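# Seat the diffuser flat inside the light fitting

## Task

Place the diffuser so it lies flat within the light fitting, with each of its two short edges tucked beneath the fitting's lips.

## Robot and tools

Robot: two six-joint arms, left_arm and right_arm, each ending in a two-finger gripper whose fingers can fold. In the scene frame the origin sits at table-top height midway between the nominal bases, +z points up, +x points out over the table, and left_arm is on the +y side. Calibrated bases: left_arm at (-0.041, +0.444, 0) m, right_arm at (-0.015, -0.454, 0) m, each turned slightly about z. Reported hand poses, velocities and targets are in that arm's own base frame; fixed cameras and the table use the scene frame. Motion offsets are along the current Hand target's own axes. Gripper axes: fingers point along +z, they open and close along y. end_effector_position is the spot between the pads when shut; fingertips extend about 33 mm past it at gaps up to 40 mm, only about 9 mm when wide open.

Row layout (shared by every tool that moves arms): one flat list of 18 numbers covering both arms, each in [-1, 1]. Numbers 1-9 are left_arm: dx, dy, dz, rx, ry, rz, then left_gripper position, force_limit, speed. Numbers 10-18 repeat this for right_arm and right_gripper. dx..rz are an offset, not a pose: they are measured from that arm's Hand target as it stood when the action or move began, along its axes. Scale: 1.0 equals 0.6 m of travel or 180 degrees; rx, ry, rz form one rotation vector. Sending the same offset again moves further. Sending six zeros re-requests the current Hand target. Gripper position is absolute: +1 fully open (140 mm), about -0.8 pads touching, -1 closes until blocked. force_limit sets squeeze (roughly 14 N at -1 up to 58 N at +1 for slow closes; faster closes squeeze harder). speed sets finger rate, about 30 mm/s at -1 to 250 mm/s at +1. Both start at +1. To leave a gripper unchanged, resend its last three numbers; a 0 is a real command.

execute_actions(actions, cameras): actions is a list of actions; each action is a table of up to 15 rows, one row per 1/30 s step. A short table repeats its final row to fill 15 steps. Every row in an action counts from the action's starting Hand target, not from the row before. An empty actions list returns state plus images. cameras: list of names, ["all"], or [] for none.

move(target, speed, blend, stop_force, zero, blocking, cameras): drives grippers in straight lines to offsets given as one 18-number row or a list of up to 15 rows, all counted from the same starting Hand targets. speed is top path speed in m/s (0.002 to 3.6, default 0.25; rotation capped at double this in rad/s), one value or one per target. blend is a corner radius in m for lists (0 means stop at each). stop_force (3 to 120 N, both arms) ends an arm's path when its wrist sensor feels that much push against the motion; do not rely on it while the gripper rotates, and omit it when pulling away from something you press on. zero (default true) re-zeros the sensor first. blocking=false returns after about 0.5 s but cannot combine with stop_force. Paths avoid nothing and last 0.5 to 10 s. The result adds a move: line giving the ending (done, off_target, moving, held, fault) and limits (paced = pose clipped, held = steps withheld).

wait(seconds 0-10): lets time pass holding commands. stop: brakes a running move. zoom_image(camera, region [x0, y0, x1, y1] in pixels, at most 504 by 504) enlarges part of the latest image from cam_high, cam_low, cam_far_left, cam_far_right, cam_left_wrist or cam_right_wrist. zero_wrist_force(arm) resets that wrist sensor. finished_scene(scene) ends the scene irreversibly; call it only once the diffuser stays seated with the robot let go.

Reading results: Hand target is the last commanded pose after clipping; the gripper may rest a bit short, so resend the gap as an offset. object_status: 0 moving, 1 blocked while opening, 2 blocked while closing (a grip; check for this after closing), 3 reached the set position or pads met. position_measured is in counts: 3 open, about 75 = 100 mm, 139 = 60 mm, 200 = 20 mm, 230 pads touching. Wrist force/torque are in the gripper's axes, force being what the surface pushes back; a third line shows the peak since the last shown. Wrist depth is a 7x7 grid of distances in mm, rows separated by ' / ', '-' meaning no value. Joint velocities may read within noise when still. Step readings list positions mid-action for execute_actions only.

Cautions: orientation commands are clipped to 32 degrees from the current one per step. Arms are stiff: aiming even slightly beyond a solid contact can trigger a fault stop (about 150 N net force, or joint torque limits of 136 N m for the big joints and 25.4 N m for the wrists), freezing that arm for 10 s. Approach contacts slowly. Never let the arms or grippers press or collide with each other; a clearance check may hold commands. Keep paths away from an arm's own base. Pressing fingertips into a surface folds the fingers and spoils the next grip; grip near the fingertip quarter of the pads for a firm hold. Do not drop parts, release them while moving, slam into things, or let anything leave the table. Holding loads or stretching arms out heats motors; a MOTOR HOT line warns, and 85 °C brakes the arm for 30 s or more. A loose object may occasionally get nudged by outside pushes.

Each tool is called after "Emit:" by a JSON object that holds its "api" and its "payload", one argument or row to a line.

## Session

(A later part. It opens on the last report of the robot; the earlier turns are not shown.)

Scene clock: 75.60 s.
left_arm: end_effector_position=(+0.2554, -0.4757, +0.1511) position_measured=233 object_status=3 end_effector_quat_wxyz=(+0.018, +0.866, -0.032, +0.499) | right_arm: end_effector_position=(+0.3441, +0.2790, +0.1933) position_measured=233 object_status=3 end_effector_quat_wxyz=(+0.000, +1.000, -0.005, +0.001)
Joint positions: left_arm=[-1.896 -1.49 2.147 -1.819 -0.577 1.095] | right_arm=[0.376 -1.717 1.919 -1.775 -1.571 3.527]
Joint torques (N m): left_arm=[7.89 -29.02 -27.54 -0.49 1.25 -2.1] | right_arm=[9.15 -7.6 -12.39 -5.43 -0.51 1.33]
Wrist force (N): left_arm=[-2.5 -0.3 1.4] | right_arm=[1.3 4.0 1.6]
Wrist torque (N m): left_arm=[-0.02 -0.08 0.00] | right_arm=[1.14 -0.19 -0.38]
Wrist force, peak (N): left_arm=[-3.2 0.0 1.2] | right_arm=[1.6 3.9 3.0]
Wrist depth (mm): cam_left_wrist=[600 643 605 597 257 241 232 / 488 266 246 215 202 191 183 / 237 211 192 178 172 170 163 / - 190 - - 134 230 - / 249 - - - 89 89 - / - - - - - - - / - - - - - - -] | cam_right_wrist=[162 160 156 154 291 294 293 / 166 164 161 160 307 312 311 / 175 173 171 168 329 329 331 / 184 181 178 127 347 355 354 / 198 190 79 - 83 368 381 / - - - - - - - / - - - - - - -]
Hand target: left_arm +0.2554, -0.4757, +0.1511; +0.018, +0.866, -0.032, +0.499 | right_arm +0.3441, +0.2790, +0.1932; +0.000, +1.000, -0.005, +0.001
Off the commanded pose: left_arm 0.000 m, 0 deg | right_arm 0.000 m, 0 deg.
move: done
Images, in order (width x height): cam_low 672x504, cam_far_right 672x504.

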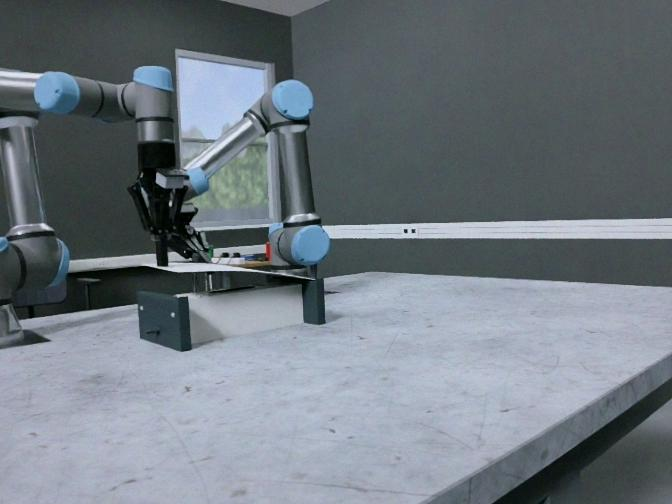

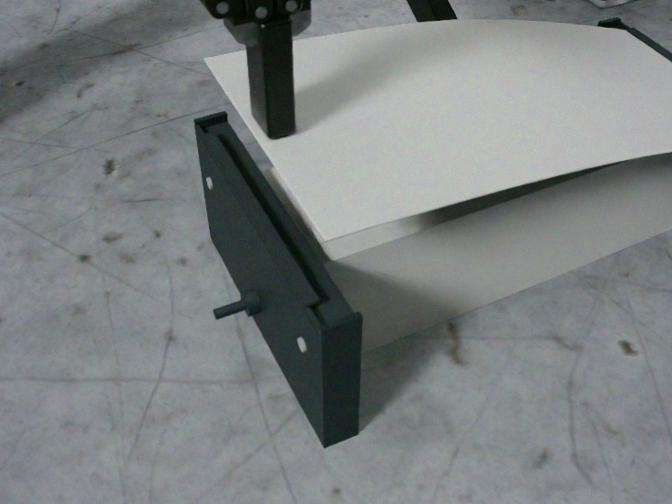

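Emit:
{"api": "move", "payload": {
  "target": [
    [0,0,0,0,0,0,-1,-1,0,-0.058,0,-0.02,0,0,0,-1,-1,0],
    [0,0,0,0,0,0,-1,-1,0,-0.058,0,0.0717,0,0,0,-1,-1,0]
  ],
  "speed": 0.05,
  "cameras": ["cam_low","cam_far_right","cam_far_left","cam_right_wrist","cam_left_wrist"]
}}

Emit:
{"api": "zoom_image", "payload": {
  "camera": "cam_far_right",
  "region": [180, 80, 380, 330]
}}

Scene clock: 78.83 s.
left_arm: end_effector_position=(+0.2554, -0.4757, +0.1511) position_measured=233 object_status=3 end_effector_quat_wxyz=(+0.018, +0.866, -0.032, +0.499) | right_arm: end_effector_position=(+0.3094, +0.2793, +0.1503) position_measured=233 object_status=3 end_effector_quat_wxyz=(+0.000, +1.000, -0.005, +0.001)
Joint positions: left_arm=[-1.896 -1.49 2.147 -1.819 -0.577 1.095] | right_arm=[0.409 -1.758 2.066 -1.88 -1.571 3.56]
Joint torques (N m): left_arm=[9.26 -26.79 -25.75 -0.74 3.42 -2.01] | right_arm=[4.37 -5.61 -13.25 -5.45 0.16 0.25]
Wrist force (N): left_arm=[-0.6 -0.2 0.5] | right_arm=[1.6 4.2 2.0]
Wrist torque (N m): left_arm=[0.04 -0.04 0.01] | right_arm=[1.26 -0.17 -0.41]
Wrist force, peak (N): left_arm=[-5.0 1.0 1.0] | right_arm=[1.8 4.3 2.4]
Wrist depth (mm): cam_left_wrist=[619 607 594 596 587 583 587 / 485 294 282 291 288 280 276 / 246 245 247 244 247 238 227 / 218 217 211 - 121 208 208 / - - - - 89 88 - / - - - - - - - / - - - - - - -] | cam_right_wrist=[161 157 157 156 252 253 255 / 168 167 167 165 268 270 271 / 180 179 177 174 284 287 287 / 192 191 187 126 297 306 307 / 317 315 79 - 83 318 328 / - - - - - - - / - - - - - - -]
Hand target: left_arm +0.2554, -0.4757, +0.1511; +0.018, +0.866, -0.032, +0.499 | right_arm +0.3094, +0.2794, +0.1502; +0.000, +1.000, -0.005, +0.001
Off the commanded pose: left_arm 0.000 m, 0 deg | right_arm 0.000 m, 0 deg.
move: done
camera_calibration:
cam_left_wrist: T_world_to_cam=[[-0.0621436, -0.997925, -0.0168475, -0.444141], [-0.760564, 0.0582794, -0.646641, 0.322115], [0.646282, -0.027371, -0.762608, 0.0801259], [0, 0, 0, 1]] pos_world=[0.165605, -0.459799, 0.261915]
cam_right_wrist: T_world_to_cam=[[-0.0253868, -0.999009, 0.0365557, 0.288225], [-0.940758, 0.036243, 0.337135, 0.230433], [-0.338126, -0.0258313, -0.940746, 0.397484], [0, 0, 0, 1]] pos_world=[0.358499, 0.289856, 0.285708]
Images, in order (width x height): cam_low 672x504, cam_far_left 672x504, cam_far_right 672x504, cam_left_wrist 672x504, cam_right_wrist 672x504.

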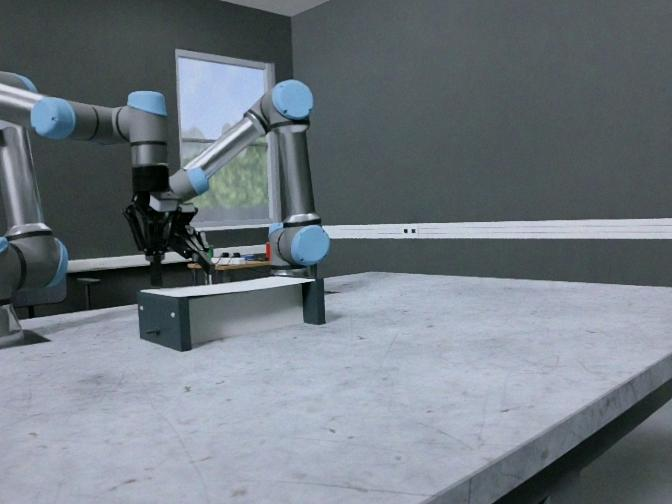

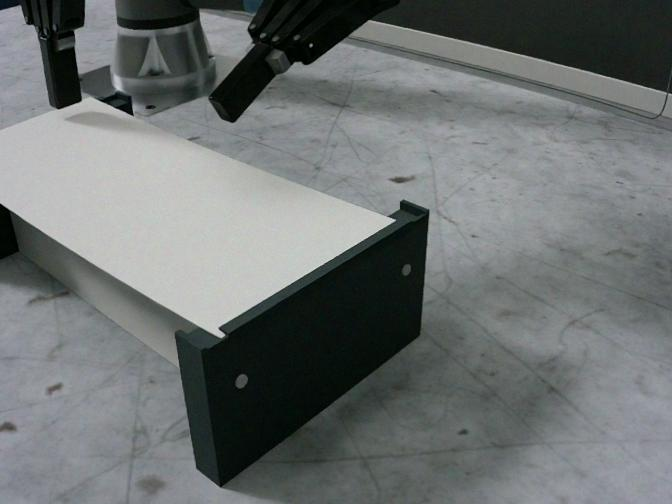

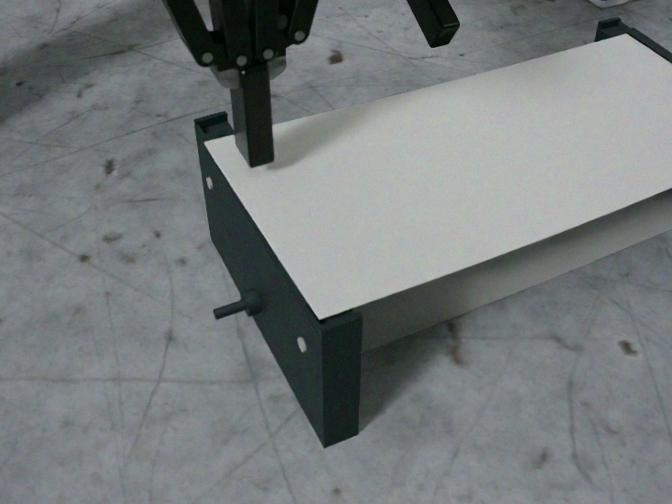

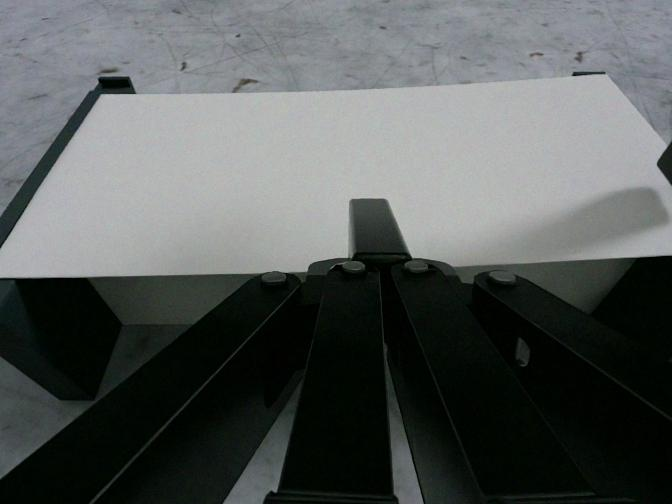

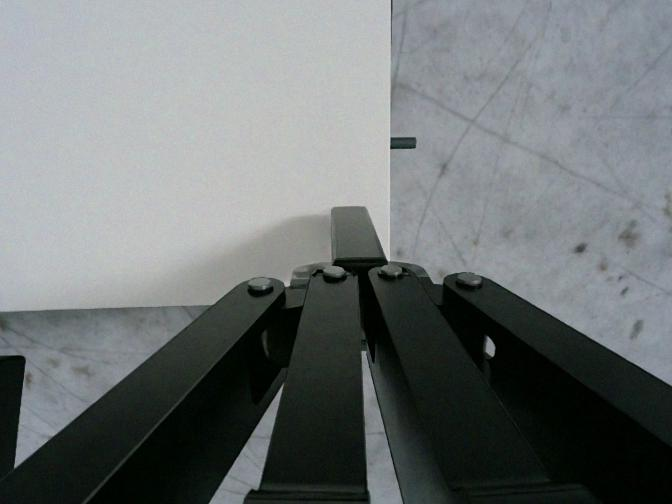

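Scaled by 2.016 from the camera's 672x504 image, which has a finer 960x720 frame.

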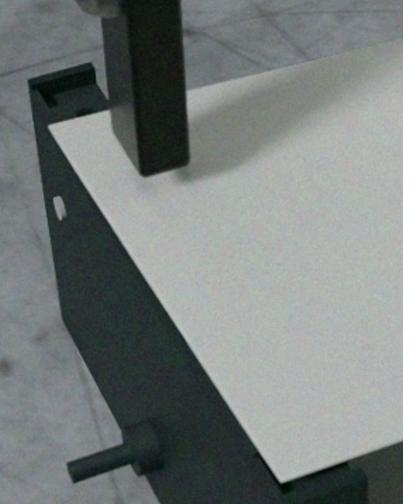

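Emit:
{"api": "move", "payload": {
  "target": [
    [-0.05,0,-0.0866,0,0,0,-1,-1,0,0,0,-0.08,0,0,0,-1,-1,0],
    [-0.1366,0,-0.0366,0,0,0,-1,-1,0,0.058,0,-0.12,0,0,0,-1,-1,0],
    [-0.08,0,0.0615,0,0,0,-1,-1,0,0.058,0,-0.12,0,0,0,-1,-1,0],
    [-0.015,0,0.024,0,0,0,-1,-1,0,0.058,0,-0.12,0,0,0,-1,-1,0]
  ],
  "speed": 0.06,
  "cameras": ["cam_low","cam_far_right","cam_far_left","cam_left_wrist"]
}}

Scene clock: 86.73 s.
left_arm: end_effector_position=(+0.2633, -0.4763, +0.1361) position_measured=233 object_status=3 end_effector_quat_wxyz=(+0.018, +0.866, -0.032, +0.499) | right_arm: end_effector_position=(+0.3441, +0.2790, +0.2222) position_measured=233 object_status=3 end_effector_quat_wxyz=(+0.000, +1.000, -0.005, +0.001)
Joint positions: left_arm=[-1.879 -1.46 2.17 -1.898 -0.57 1.125] | right_arm=[0.376 -1.729 1.854 -1.698 -1.571 3.527]
Joint torques (N m): left_arm=[-13.41 -30.06 -26.28 -0.51 0.82 -1.86] | right_arm=[-11.14 -7.22 -37.76 -1.17 0.88 -1.83]
Wrist force (N): left_arm=[-0.7 -0.3 0.2] | right_arm=[1.7 3.3 2.5]
Wrist torque (N m): left_arm=[0.03 -0.05 0.07] | right_arm=[1.06 -0.27 -0.18]
Wrist force, peak (N): left_arm=[-2.1 0.1 0.8] | right_arm=[1.9 4.2 2.4]
Wrist depth (mm): cam_left_wrist=[575 - 566 560 556 300 547 / 267 268 265 264 258 254 250 / - 223 222 227 219 208 211 / 203 198 198 - 121 216 - / 237 - - - 89 88 - / - - - - - - - / - - - - - - -] | cam_right_wrist=[227 225 221 219 316 321 321 / 238 235 235 232 335 336 341 / 250 250 248 247 357 357 362 / 263 269 263 126 376 385 384 / 397 393 79 - 83 405 416 / - - - - - - - / - - - - - - -]
Hand target: left_arm +0.2633, -0.4763, +0.1361; +0.018, +0.866, -0.032, +0.499 | right_arm +0.3441, +0.2790, +0.2222; +0.000, +1.000, -0.005, +0.001
Off the commanded pose: left_arm 0.000 m, 0 deg | right_arm 0.000 m, 0 deg.
move: done
camera_calibration:
cam_left_wrist: T_world_to_cam=[[-0.0620672, -0.997931, -0.0167835, -0.444529], [-0.760571, 0.0581798, -0.646643, 0.318426], [0.646281, -0.0273703, -0.762608, 0.0634242], [0, 0, 0, 1]] pos_world=[0.173605, -0.460399, 0.246815]
Images, in order (width x height): cam_low 672x504, cam_far_left 672x504, cam_far_right 672x504, cam_left_wrist 672x504.

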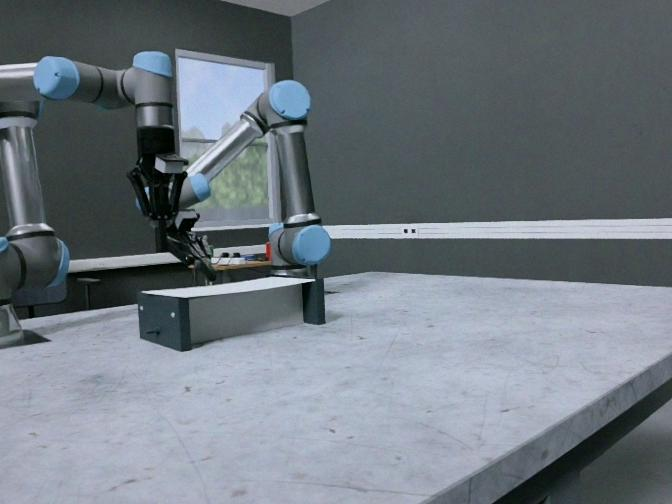

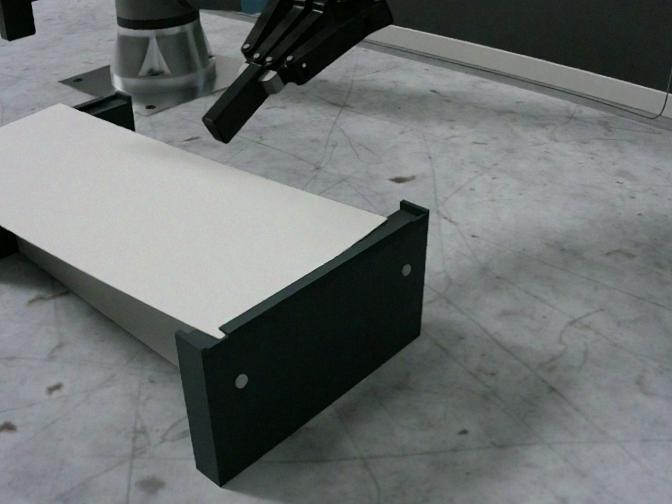

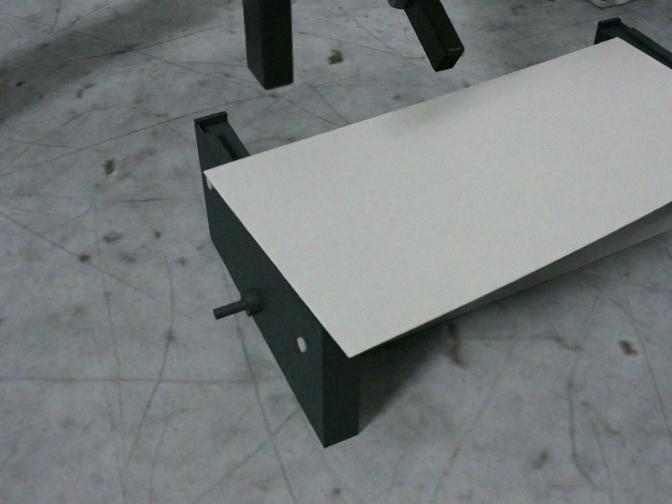

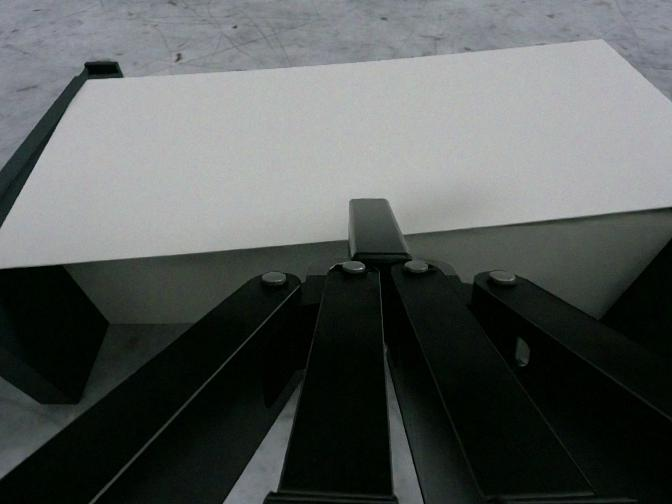

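Emit:
{"api": "move", "payload": {
  "target": [
    [-0.075,0,-0.13,0,0,0,-1,-1,0,0.2533,-0.0992,0,0,0,0,-1,-1,0],
    [-0.1617,0,-0.08,0,0,0,-1,-1,0,0.2533,-0.0992,0.142,0,0,0,-1,-1,0]
  ],
  "speed": 0.2,
  "blend": [0.02,0]
}}

Emit:
{"api": "move", "payload": {
  "target": [0,0,0,0,0,0,-1,-1,0,-0.0975,0,0,0,0,0,-1,-1,0],
  "speed": 0.03,
  "cameras": ["cam_low","cam_far_right","cam_far_left","cam_left_wrist","cam_right_wrist"]
}}

Scene clock: 90.40 s.
left_arm: end_effector_position=(+0.1734, -0.4697, +0.0763) position_measured=233 object_status=3 end_effector_quat_wxyz=(+0.018, +0.866, -0.032, +0.499) | right_arm: end_effector_position=(+0.4967, +0.3371, +0.1374) position_measured=233 object_status=3 end_effector_quat_wxyz=(+0.000, +1.000, -0.005, +0.001)
Joint positions: left_arm=[-2.073 -1.352 2.173 -1.767 -0.665 0.83] | right_arm=[0.372 -1.302 1.623 -1.894 -1.571 3.523]
Joint torques (N m): left_arm=[10 -20.13 -4.92 -3.39 3.23 1.55] | right_arm=[8.35 -25.45 -13.34 -5.63 1.01 1.39]
Wrist force (N): left_arm=[-0.6 -0.5 0.2] | right_arm=[1.9 3.9 2.1]
Wrist torque (N m): left_arm=[-0.02 -0.05 -0.03] | right_arm=[1.20 -0.27 -0.33]
Wrist force, peak (N): left_arm=[-1.5 -0.3 0.6] | right_arm=[1.8 3.7 3.6]
Wrist depth (mm): cam_left_wrist=[- 203 217 214 - - - / - - 261 - - - - / - 279 285 273 281 280 - / 247 254 242 244 243 242 241 / 216 - - - 89 89 - / - - - - - - - / - - - - - - -] | cam_right_wrist=[236 237 237 239 240 242 243 / 250 250 252 253 255 256 258 / 266 266 268 266 270 272 275 / 281 288 283 126 284 291 292 / 299 298 79 - 83 304 316 / - - - - - - - / - - - - - - -]
Hand target: left_arm +0.1734, -0.4697, +0.0762; +0.018, +0.866, -0.032, +0.499 | right_arm +0.4967, +0.3371, +0.1373; +0.000, +1.000, -0.005, +0.001
Off the commanded pose: left_arm 0.000 m, 0 deg | right_arm 0.000 m, 0 deg.
move: done

Scene clock: 92.77 s.
left_arm: end_effector_position=(+0.1734, -0.4697, +0.0762) position_measured=233 object_status=3 end_effector_quat_wxyz=(+0.018, +0.866, -0.032, +0.499) | right_arm: end_effector_position=(+0.4384, +0.3377, +0.1372) position_measured=233 object_status=3 end_effector_quat_wxyz=(+0.000, +1.000, -0.005, +0.001)
Joint positions: left_arm=[-2.073 -1.352 2.173 -1.768 -0.665 0.83] | right_arm=[0.413 -1.41 1.758 -1.921 -1.571 3.564]
Joint torques (N m): left_arm=[11.99 -19.62 -4.97 -3.71 3.34 1.69] | right_arm=[8.46 -37.99 -12.76 -5.53 -0.84 1.17]
Wrist force (N): left_arm=[-0.7 -0.1 0.3] | right_arm=[2.0 4.1 2.0]
Wrist torque (N m): left_arm=[0.05 -0.04 -0.02] | right_arm=[1.22 -0.20 -0.40]
Wrist force, peak (N): left_arm=[-0.9 -0.3 0.2] | right_arm=[1.9 4.1 2.1]
Wrist depth (mm): cam_left_wrist=[- 208 206 208 229 206 - / - 266 - - 256 - - / - 286 287 283 296 - - / 254 246 244 244 107 236 234 / 216 222 - - 89 89 216 / - - - - - - - / - - - - - - -] | cam_right_wrist=[237 237 238 239 240 242 244 / 248 250 251 254 254 255 256 / 265 267 267 267 268 272 273 / 280 277 278 126 176 285 293 / 193 188 79 - 83 303 314 / - - - - - - - / - - - - - - -]
Hand target: left_arm +0.1734, -0.4697, +0.0762; +0.018, +0.866, -0.032, +0.499 | right_arm +0.4382, +0.3377, +0.1372; +0.000, +1.000, -0.005, +0.001
Off the commanded pose: left_arm 0.000 m, 0 deg | right_arm 0.000 m, 0 deg.
move: done
camera_calibration:
cam_left_wrist: T_world_to_cam=[[-0.0621436, -0.997925, -0.0168475, -0.444507], [-0.760564, 0.0582794, -0.646641, 0.210977], [0.646282, -0.027371, -0.762608, 0.076025], [0, 0, 0, 1]] pos_world=[0.0837049, -0.453799, 0.186915]
cam_right_wrist: T_world_to_cam=[[-0.0254208, -0.999012, 0.0364618, 0.350362], [-0.940757, 0.0362433, 0.337139, 0.353995], [-0.338127, -0.0257314, -0.940749, 0.43022], [0, 0, 0, 1]] pos_world=[0.487399, 0.348256, 0.272608]
Images, in order (width x height): cam_low 672x504, cam_far_left 672x504, cam_far_right 672x504, cam_left_wrist 672x504, cam_right_wrist 672x504.

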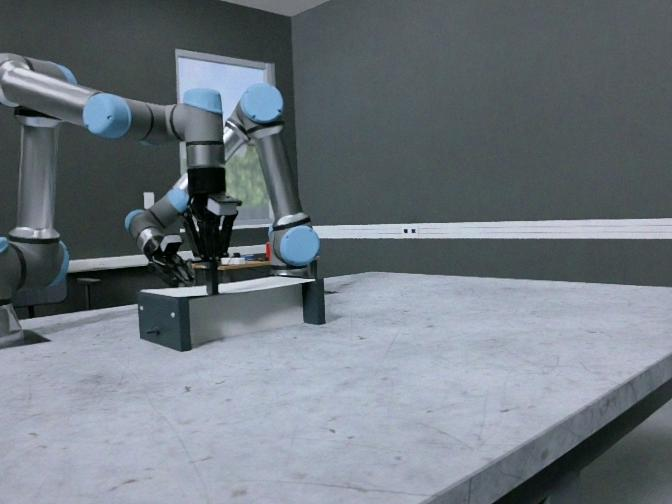

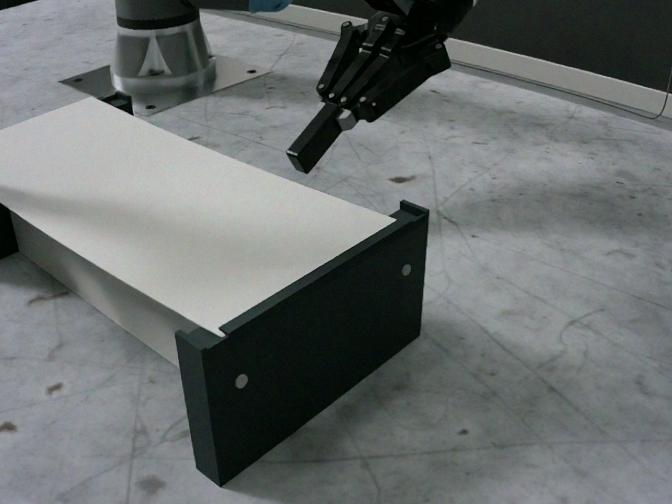

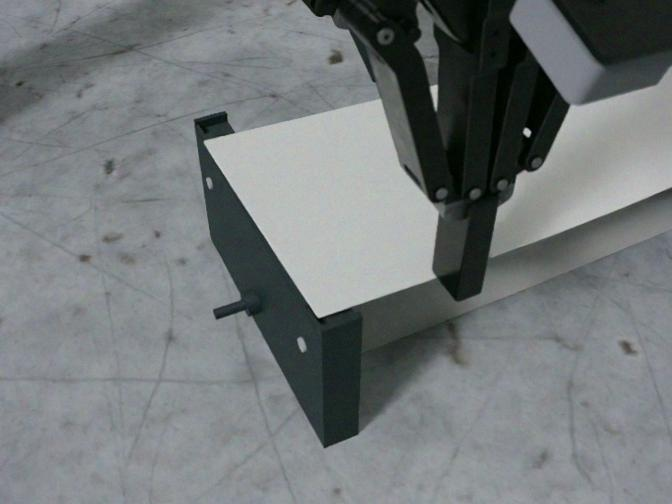

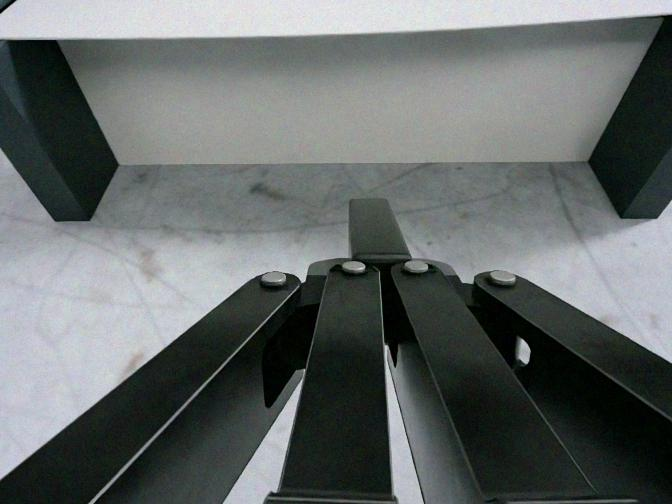

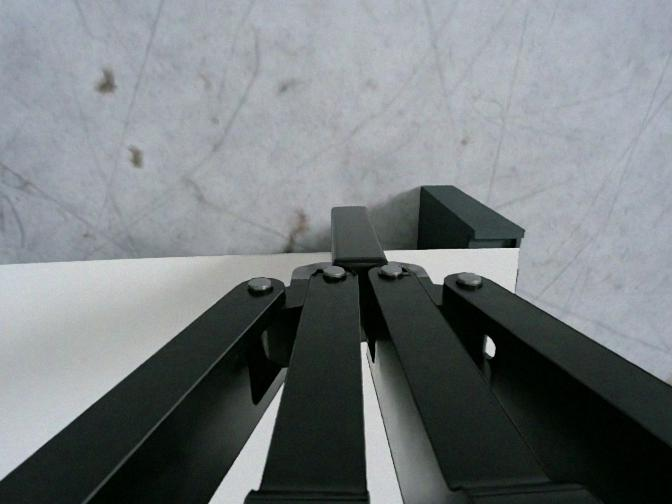

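Emit:
{"api": "move", "payload": {
  "target": [
    [0.006,0,-0.0228,0,0.1222,0,-1,-1,0,-0.0125,0,0,0,0,0,-1,-1,0],
    [0.0913,0,0.1255,0,0.1222,0,-1,-1,0,-0.0125,0,0,0,0,0,-1,-1,0]
  ],
  "speed": [0.05,0.08],
  "cameras": ["cam_low","cam_far_right","cam_far_left","cam_left_wrist"]
}}

Scene clock: 100.13 s.
left_arm: end_effector_position=(+0.2657, -0.4764, +0.0859) position_measured=233 object_status=3 end_effector_quat_wxyz=(+0.024, +0.754, -0.028, +0.655) | right_arm: end_effector_position=(+0.4307, +0.3377, +0.1372) position_measured=233 object_status=3 end_effector_quat_wxyz=(+0.000, +1.000, -0.005, +0.001)
Joint positions: left_arm=[-1.959 -1.135 2.125 -1.416 -0.344 0.405] | right_arm=[0.419 -1.424 1.774 -1.923 -1.571 3.57]
Joint torques (N m): left_arm=[13.66 -35.53 -0.79 -2.89 2.98 1.35] | right_arm=[8.52 -38.97 -10.89 -5.58 -0.49 1.32]
Wrist force (N): left_arm=[-0.8 -0.7 0.5] | right_arm=[2.0 3.8 1.6]
Wrist torque (N m): left_arm=[0.04 -0.13 0.00] | right_arm=[1.19 -0.16 -0.40]
Wrist force, peak (N): left_arm=[-0.5 -1.1 1.0] | right_arm=[2.0 4.3 1.9]
Wrist depth (mm): cam_left_wrist=[- 2200 2586 2200 1681 280 1743 / 266 919 274 274 265 279 1634 / 171 173 189 187 168 178 175 / - - - - 105 - 198 / - - - - 89 89 - / - - - - - - - / - - - - - - -] | cam_right_wrist=[236 237 238 239 240 240 242 / 249 251 253 254 254 256 256 / 267 268 269 266 263 268 274 / 275 183 181 126 174 286 293 / 191 188 79 - 83 304 314 / - - - - - - - / - - - - - - -]
Hand target: left_arm +0.2658, -0.4764, +0.0859; +0.024, +0.754, -0.028, +0.655 | right_arm +0.4307, +0.3377, +0.1372; +0.000, +1.000, -0.005, +0.001
Off the commanded pose: left_arm 0.000 m, 0 deg | right_arm 0.000 m, 0 deg.
move: done
camera_calibration:
cam_left_wrist: T_world_to_cam=[[-0.0568496, -0.998314, -0.0116778, -0.447301], [-0.46364, 0.0367576, -0.885261, 0.219213], [0.884198, -0.0449125, -0.464948, -0.073513], [0, 0, 0, 1]] pos_world=[0.141207, -0.457906, 0.154658]
Images, in order (width x height): cam_low 672x504, cam_far_left 672x504, cam_far_right 672x504, cam_left_wrist 672x504.

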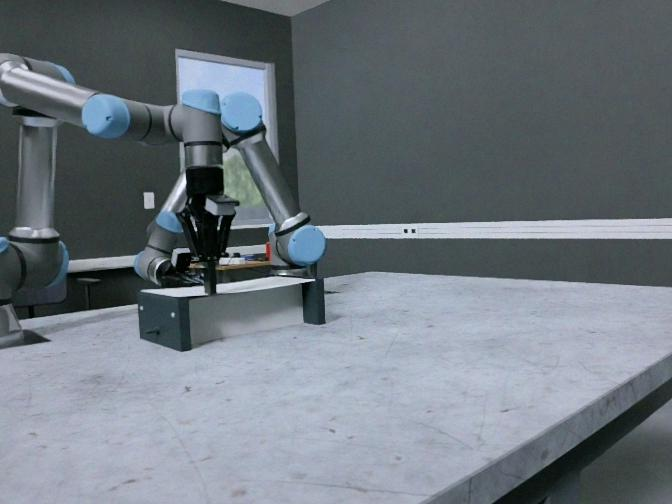

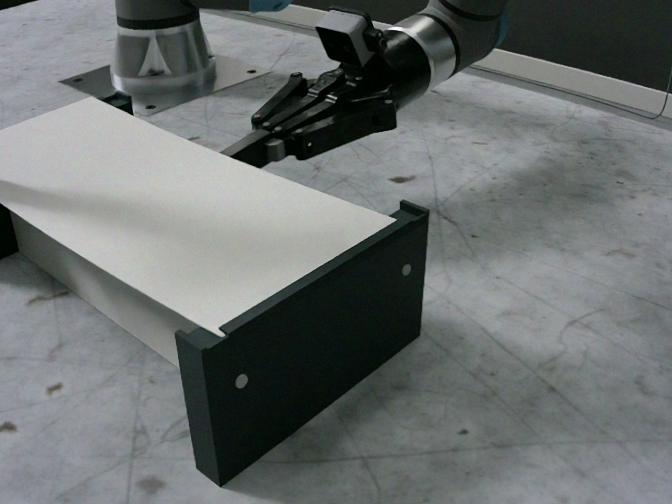

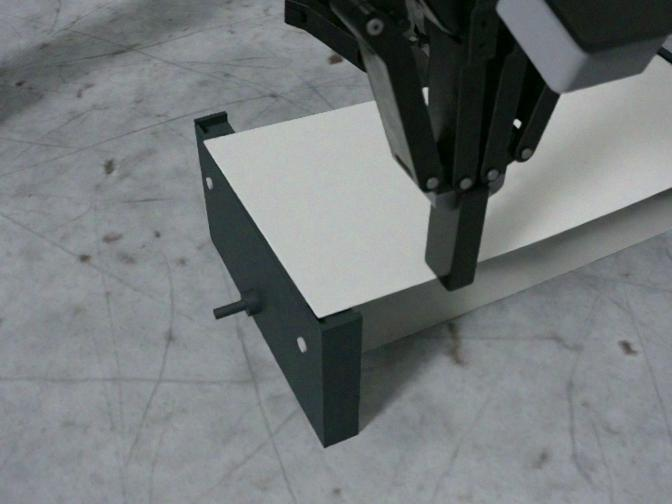

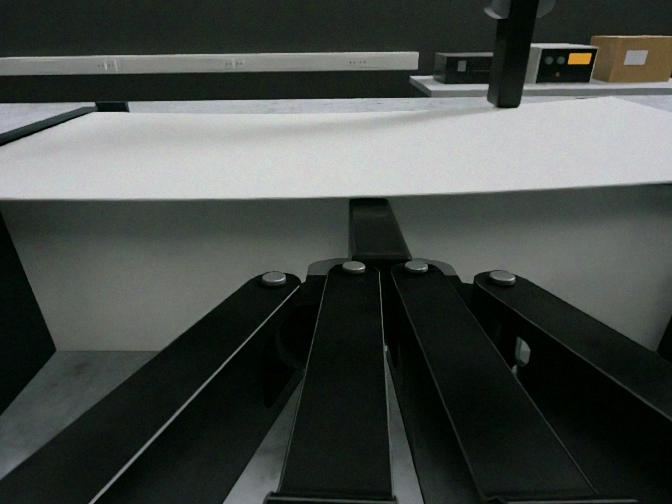

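Emit:
{"api": "move", "payload": {
  "target": [
    [0.0759,0,-0.0107,0,0,0,-1,-1,0,0,0,0,0,0,0,-1,-1,0],
    [0.0977,0,0.0957,0,0,0,-1,-1,0,0,0,0,0,0,0,-1,-1,0]
  ],
  "speed": 0.06,
  "cameras": ["cam_low","cam_far_right","cam_far_left","cam_left_wrist"]
}}

Scene clock: 103.80 s.
left_arm: end_effector_position=(+0.3306, -0.4812, +0.1359) position_measured=233 object_status=3 end_effector_quat_wxyz=(+0.024, +0.754, -0.028, +0.656) | right_arm: end_effector_position=(+0.4307, +0.3377, +0.1372) position_measured=233 object_status=3 end_effector_quat_wxyz=(+0.000, +1.000, -0.005, +0.001)
Joint positions: left_arm=[-1.814 -1.248 2.156 -1.601 -0.22 0.681] | right_arm=[0.419 -1.424 1.774 -1.923 -1.571 3.57]
Joint torques (N m): left_arm=[12.74 -34.97 -5.57 -3.33 3.44 1.2] | right_arm=[6.18 -26.69 -15.78 -0.91 1.18 1.37]
Wrist force (N): left_arm=[-2.1 -0.7 -0.4] | right_arm=[2.8 4.1 0.8]
Wrist torque (N m): left_arm=[0.03 -0.12 0.00] | right_arm=[1.21 -0.14 -0.39]
Wrist force, peak (N): left_arm=[-4.8 0.1 1.9] | right_arm=[2.4 6.5 -2.0]
Wrist depth (mm): cam_left_wrist=[- - - - 2065 214 213 / 1898 2377 2179 2012 1681 227 1634 / 227 164 202 157 157 161 138 / 239 279 469 134 439 423 - / - 193 - - 89 88 - / - - - - - - - / - - - - - - -] | cam_right_wrist=[237 237 237 238 242 242 242 / 249 250 252 254 256 255 257 / 266 267 269 267 268 270 273 / 274 179 180 126 175 284 293 / 172 175 79 - 83 169 313 / - - - - - - - / - - - - - - -]
Hand target: left_arm +0.3307, -0.4812, +0.1359; +0.024, +0.754, -0.028, +0.655 | right_arm +0.4307, +0.3377, +0.1372; +0.000, +1.000, -0.005, +0.001
Off the commanded pose: left_arm 0.000 m, 0 deg | right_arm 0.000 m, 0 deg.
move: done
camera_calibration:
cam_left_wrist: T_world_to_cam=[[-0.0566219, -0.998327, -0.0116916, -0.447869], [-0.463454, 0.0366542, -0.885362, 0.293677], [0.88431, -0.0447124, -0.464754, -0.107836], [0, 0, 0, 1]] pos_world=[0.206107, -0.462706, 0.204657]
Images, in order (width x height): cam_low 672x504, cam_far_left 672x504, cam_far_right 672x504, cam_left_wrist 672x504.

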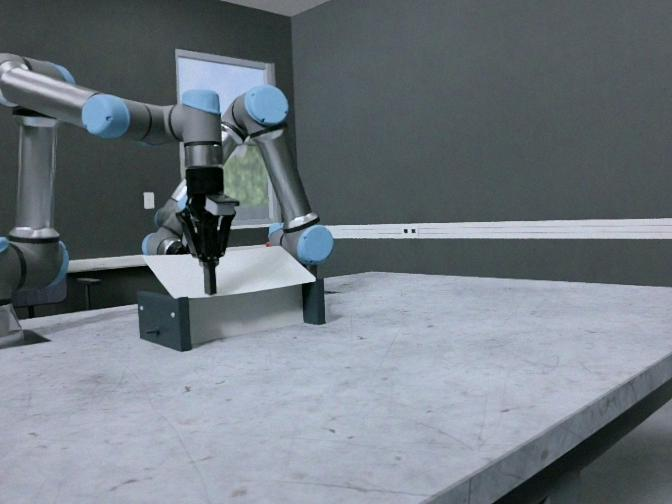

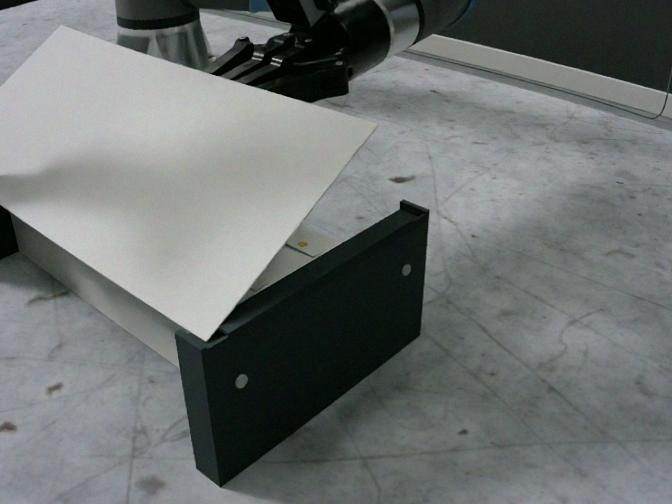

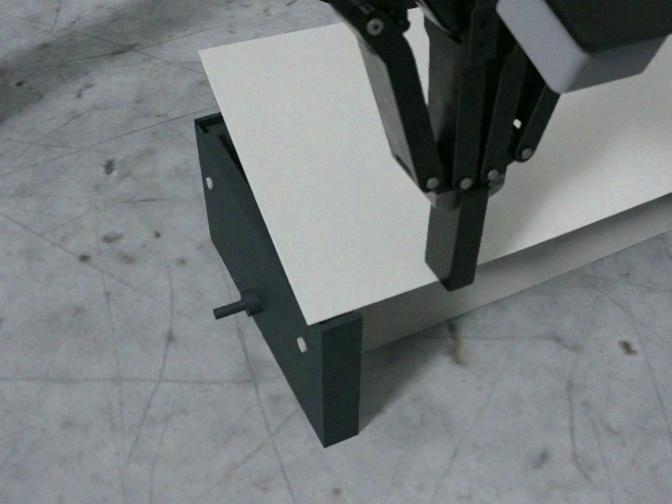

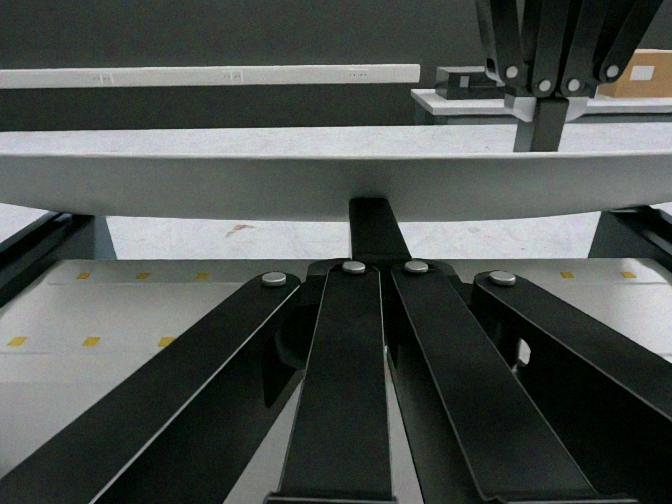

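Emit:
{"api": "move", "payload": {
  "target": [
    [-0.0218,0,-0.1063,0,0,0,-1,-1,0,0,0,0,0,0,0,-1,-1,0],
    [-0.0977,0,-0.0957,0,0,0,-1,-1,0,0,0,0,0,0,0,-1,-1,0],
    [-0.0845,0,-0.2405,0,0,0,-1,-1,0,0,0,0,0,0,0,-1,-1,0]
  ],
  "speed": [0.05,0.04,0.1],
  "cameras": ["cam_low","cam_far_right","cam_far_left","cam_left_wrist","cam_right_wrist"]
}}

Scene clock: 110.37 s.
left_arm: end_effector_position=(+0.1812, -0.4703, +0.1059) position_measured=233 object_status=3 end_effector_quat_wxyz=(+0.024, +0.754, -0.028, +0.655) | right_arm: end_effector_position=(+0.4307, +0.3377, +0.1372) position_measured=233 object_status=3 end_effector_quat_wxyz=(+0.000, +1.000, -0.005, +0.001)
Joint positions: left_arm=[-2.136 -1.154 2.05 -1.186 -0.51 0.256] | right_arm=[0.419 -1.424 1.774 -1.923 -1.571 3.57]
Joint torques (N m): left_arm=[-14.51 -24.62 -21.27 2.02 -0.42 -2.11] | right_arm=[2.9 -20.36 -26.07 -0.99 1.09 1.05]
Wrist force (N): left_arm=[-0.7 -0.4 0.6] | right_arm=[1.7 3.9 2.0]
Wrist torque (N m): left_arm=[0.09 -0.17 0.07] | right_arm=[1.19 -0.14 -0.39]
Wrist force, peak (N): left_arm=[-2.2 -0.4 1.0] | right_arm=[3.1 4.2 -0.2]
Wrist depth (mm): cam_left_wrist=[2307 1480 1731 2263 1898 1706 1509 / - 989 1023 369 362 1006 981 / 254 280 282 279 276 - - / - 278 - - 108 - - / 271 - - - 89 88 261 / - - - - - - - / - - - - - - -] | cam_right_wrist=[237 238 239 238 240 241 243 / 251 251 253 254 254 257 258 / 266 267 269 266 267 269 273 / 276 183 181 126 173 283 293 / 191 188 79 - 84 304 315 / - - - - - - - / - - - - - - -]
Hand target: left_arm +0.1811, -0.4703, +0.1059; +0.024, +0.754, -0.028, +0.655 | right_arm +0.4307, +0.3377, +0.1372; +0.000, +1.000, -0.005, +0.001
Off the commanded pose: left_arm 0.000 m, 0 deg | right_arm 0.000 m, 0 deg.
move: done
camera_calibration:
cam_left_wrist: T_world_to_cam=[[-0.0567983, -0.998319, -0.0115794, -0.445803], [-0.463724, 0.0366507, -0.885221, 0.197466], [0.884157, -0.0449095, -0.465026, 0.0107921], [0, 0, 0, 1]] pos_world=[0.0567071, -0.451806, 0.174658]
cam_right_wrist: T_world_to_cam=[[-0.0254208, -0.999012, 0.0364618, 0.350168], [-0.940757, 0.0362433, 0.337139, 0.346845], [-0.338127, -0.0257314, -0.940749, 0.42765], [0, 0, 0, 1]] pos_world=[0.479799, 0.348256, 0.272608]
Images, in order (width x height): cam_low 672x504, cam_far_left 672x504, cam_far_right 672x504, cam_left_wrist 672x504, cam_right_wrist 672x504.

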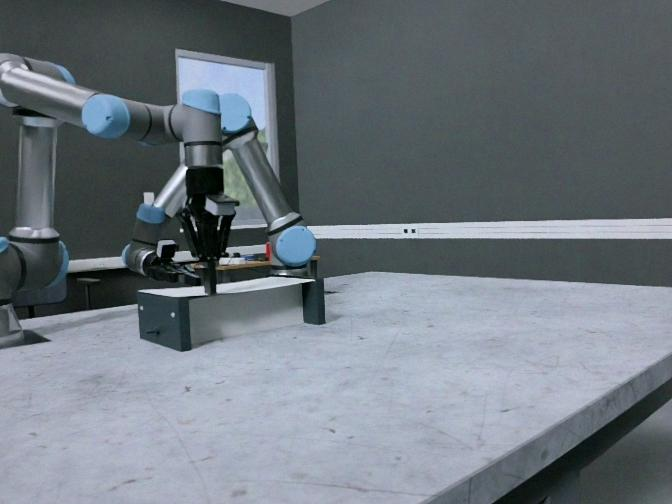

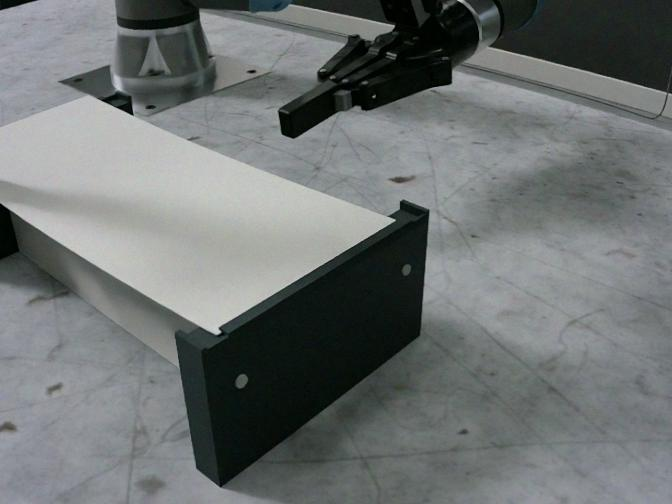

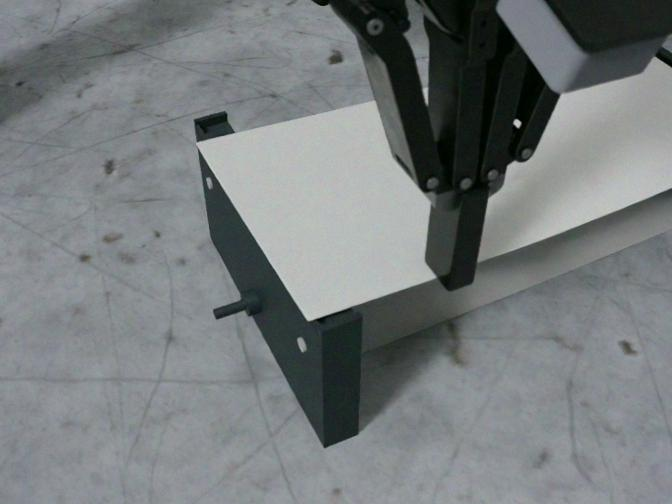

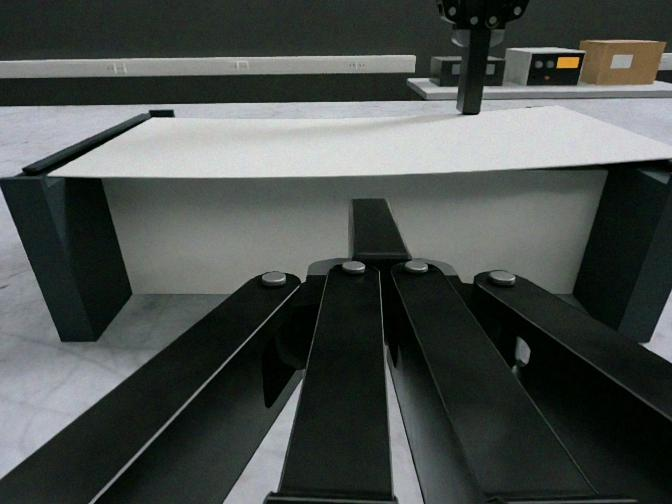

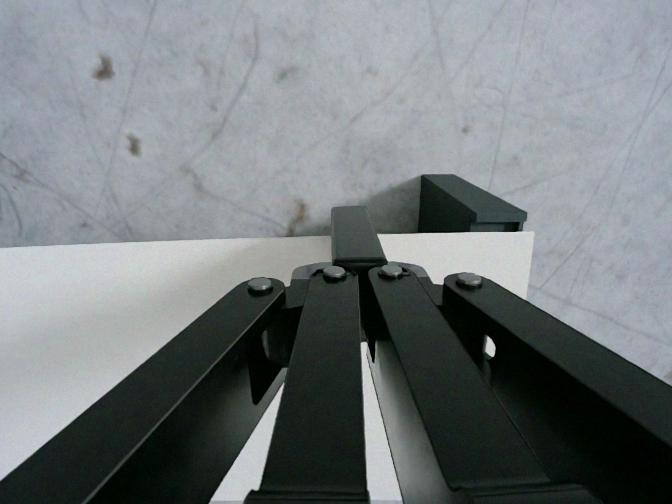

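Emit:
{"api": "zoom_image", "payload": {
  "camera": "cam_far_left",
  "region": [160, 190, 440, 370]
}}

Emit:
{"api": "zoom_image", "payload": {
  "camera": "cam_left_wrist",
  "region": [0, 80, 300, 220]
}}

Scaled by 1.800 from the camera's 672x504 image, which has a finer 960x720 frame.

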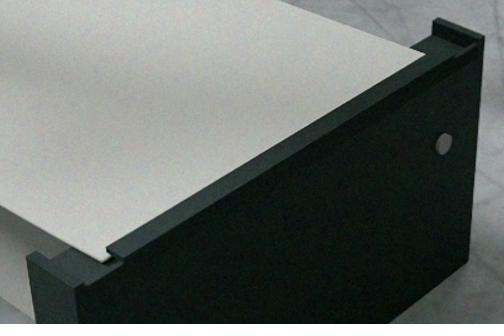

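Scaled by 1.680 from the camera's 672x504 image, which has a finer 960x720 frame.

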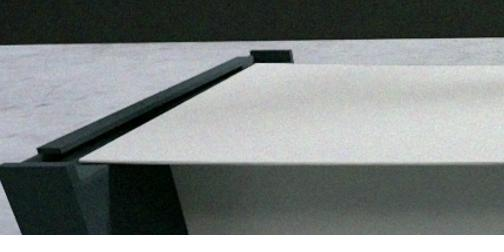

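Emit:
{"api": "move", "payload": {
  "target": [
    [0,0,0,0,0,-0.5,-0.32,-1,0,0.02,0,0,0,0,0,-1,-1,0],
    [0,0,0,0,0,-0.5,-0.32,-1,0,0.02,0,-0.138,0,0,0,-1,-1,0],
    [0.0165,0,0.1458,0,0,-0.5,-0.32,-1,0,-0.2,0.098,-0.138,0,0,0,-1,-1,0]
  ],
  "speed": [0.4,0.2,0.08],
  "cameras": ["cam_low","cam_far_right","cam_far_left","cam_left_wrist"]
}}

Emit:
{"api": "zoom_image", "payload": {
  "camera": "cam_far_left",
  "region": [200, 70, 420, 220]
}}

Scene clock: 118.73 s.
left_arm: end_effector_position=(+0.2688, -0.4767, +0.1035) position_measured=169 object_status=3 end_effector_quat_wxyz=(+0.480, +0.553, +0.514, +0.447) | right_arm: end_effector_position=(+0.3101, +0.2801, +0.2198) position_measured=233 object_status=3 end_effector_quat_wxyz=(+0.000, +1.000, -0.005, +0.001)
Joint positions: left_arm=[-1.952 -1.176 2.119 -1.378 -0.338 -1.157] | right_arm=[0.41 -1.793 1.911 -1.691 -1.571 3.561]
Joint torques (N m): left_arm=[11.79 -35.97 -3.96 -2.28 2.98 1.26] | right_arm=[-11.64 -24.3 -12.91 -1.18 0.95 -1.5]
Wrist force (N): left_arm=[-2.8 0.4 -0.1] | right_arm=[1.3 3.5 2.2]
Wrist torque (N m): left_arm=[0.25 0.44 0.45] | right_arm=[1.12 -0.14 -0.19]
Wrist force, peak (N): left_arm=[-3.3 0.3 -0.4] | right_arm=[1.6 3.9 3.3]
Wrist depth (mm): cam_left_wrist=[- - - 164 - - - / - - - 174 2101 - - / 148 170 - - - - - / 150 180 - 134 145 100 - / - - - 209 - - 82 / - - - - - - - / - - - - - - -] | cam_right_wrist=[220 220 219 217 315 316 320 / 236 233 234 231 336 337 340 / 248 250 246 246 354 357 360 / 261 265 263 126 372 381 383 / 392 253 79 - 83 89 411 / - - - - - - - / - - - - - - -]
Hand target: left_arm +0.2689, -0.4767, +0.1035; +0.480, +0.553, +0.514, +0.447 | right_arm +0.3101, +0.2800, +0.2198; +0.000, +1.000, -0.005, +0.001
Off the commanded pose: left_arm 0.000 m, 0 deg | right_arm 0.000 m, 0 deg.
move: done
camera_calibration:
cam_left_wrist: T_world_to_cam=[[0.155819, -0.0207524, 0.987568, -0.141765], [-0.401514, -0.914789, 0.0441279, -0.330215], [0.9025, -0.403398, -0.150874, -0.276365], [0, 0, 0, 1]] pos_world=[0.138923, -0.416504, 0.112878]
Images, in order (width x height): cam_low 672x504, cam_far_left 672x504, cam_far_right 672x504, cam_left_wrist 672x504.

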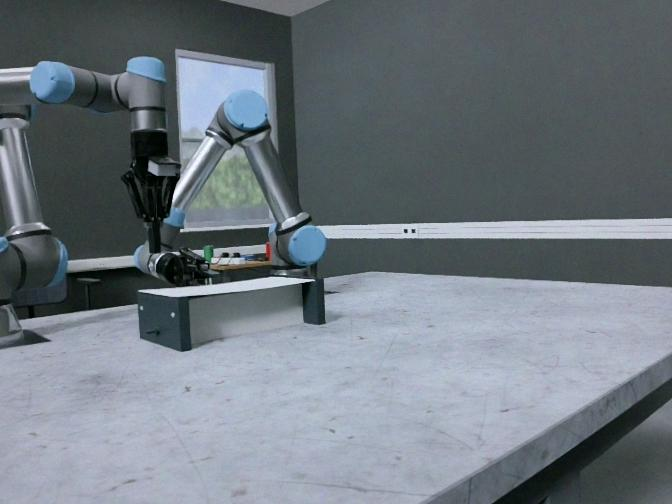

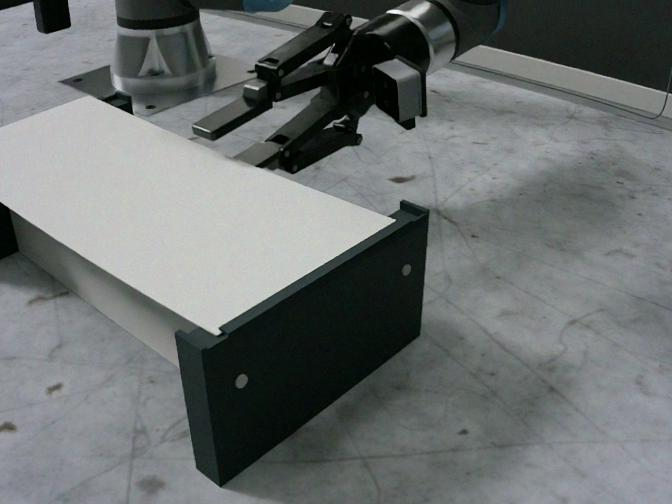

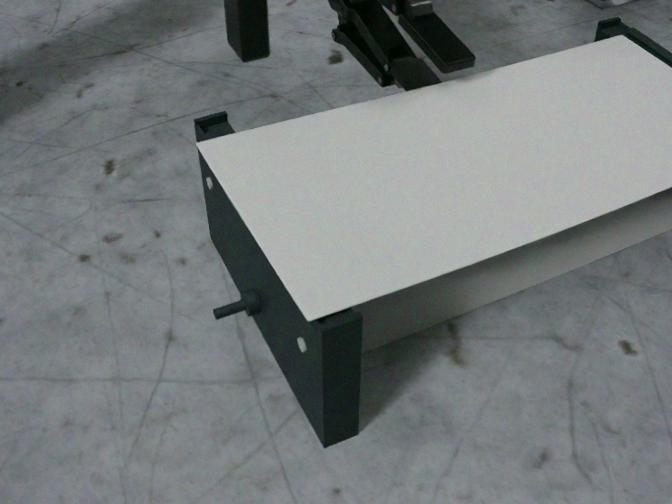

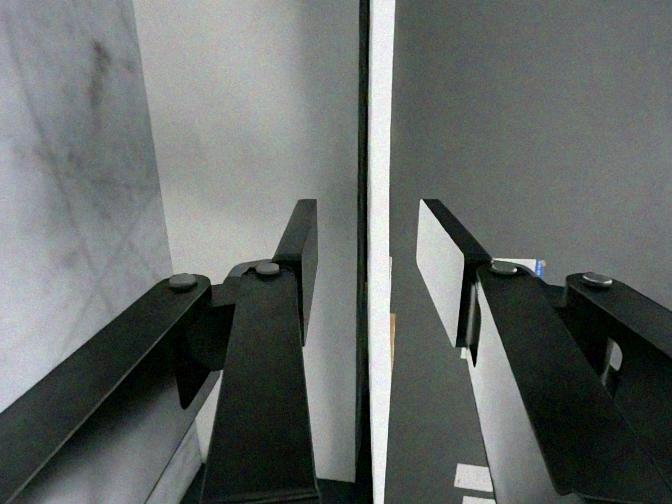

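Scaled by 2.291 from the camera's 672x504 image, which has a finer 960x720 frame.

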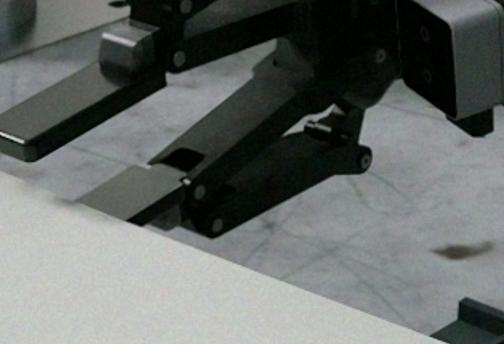

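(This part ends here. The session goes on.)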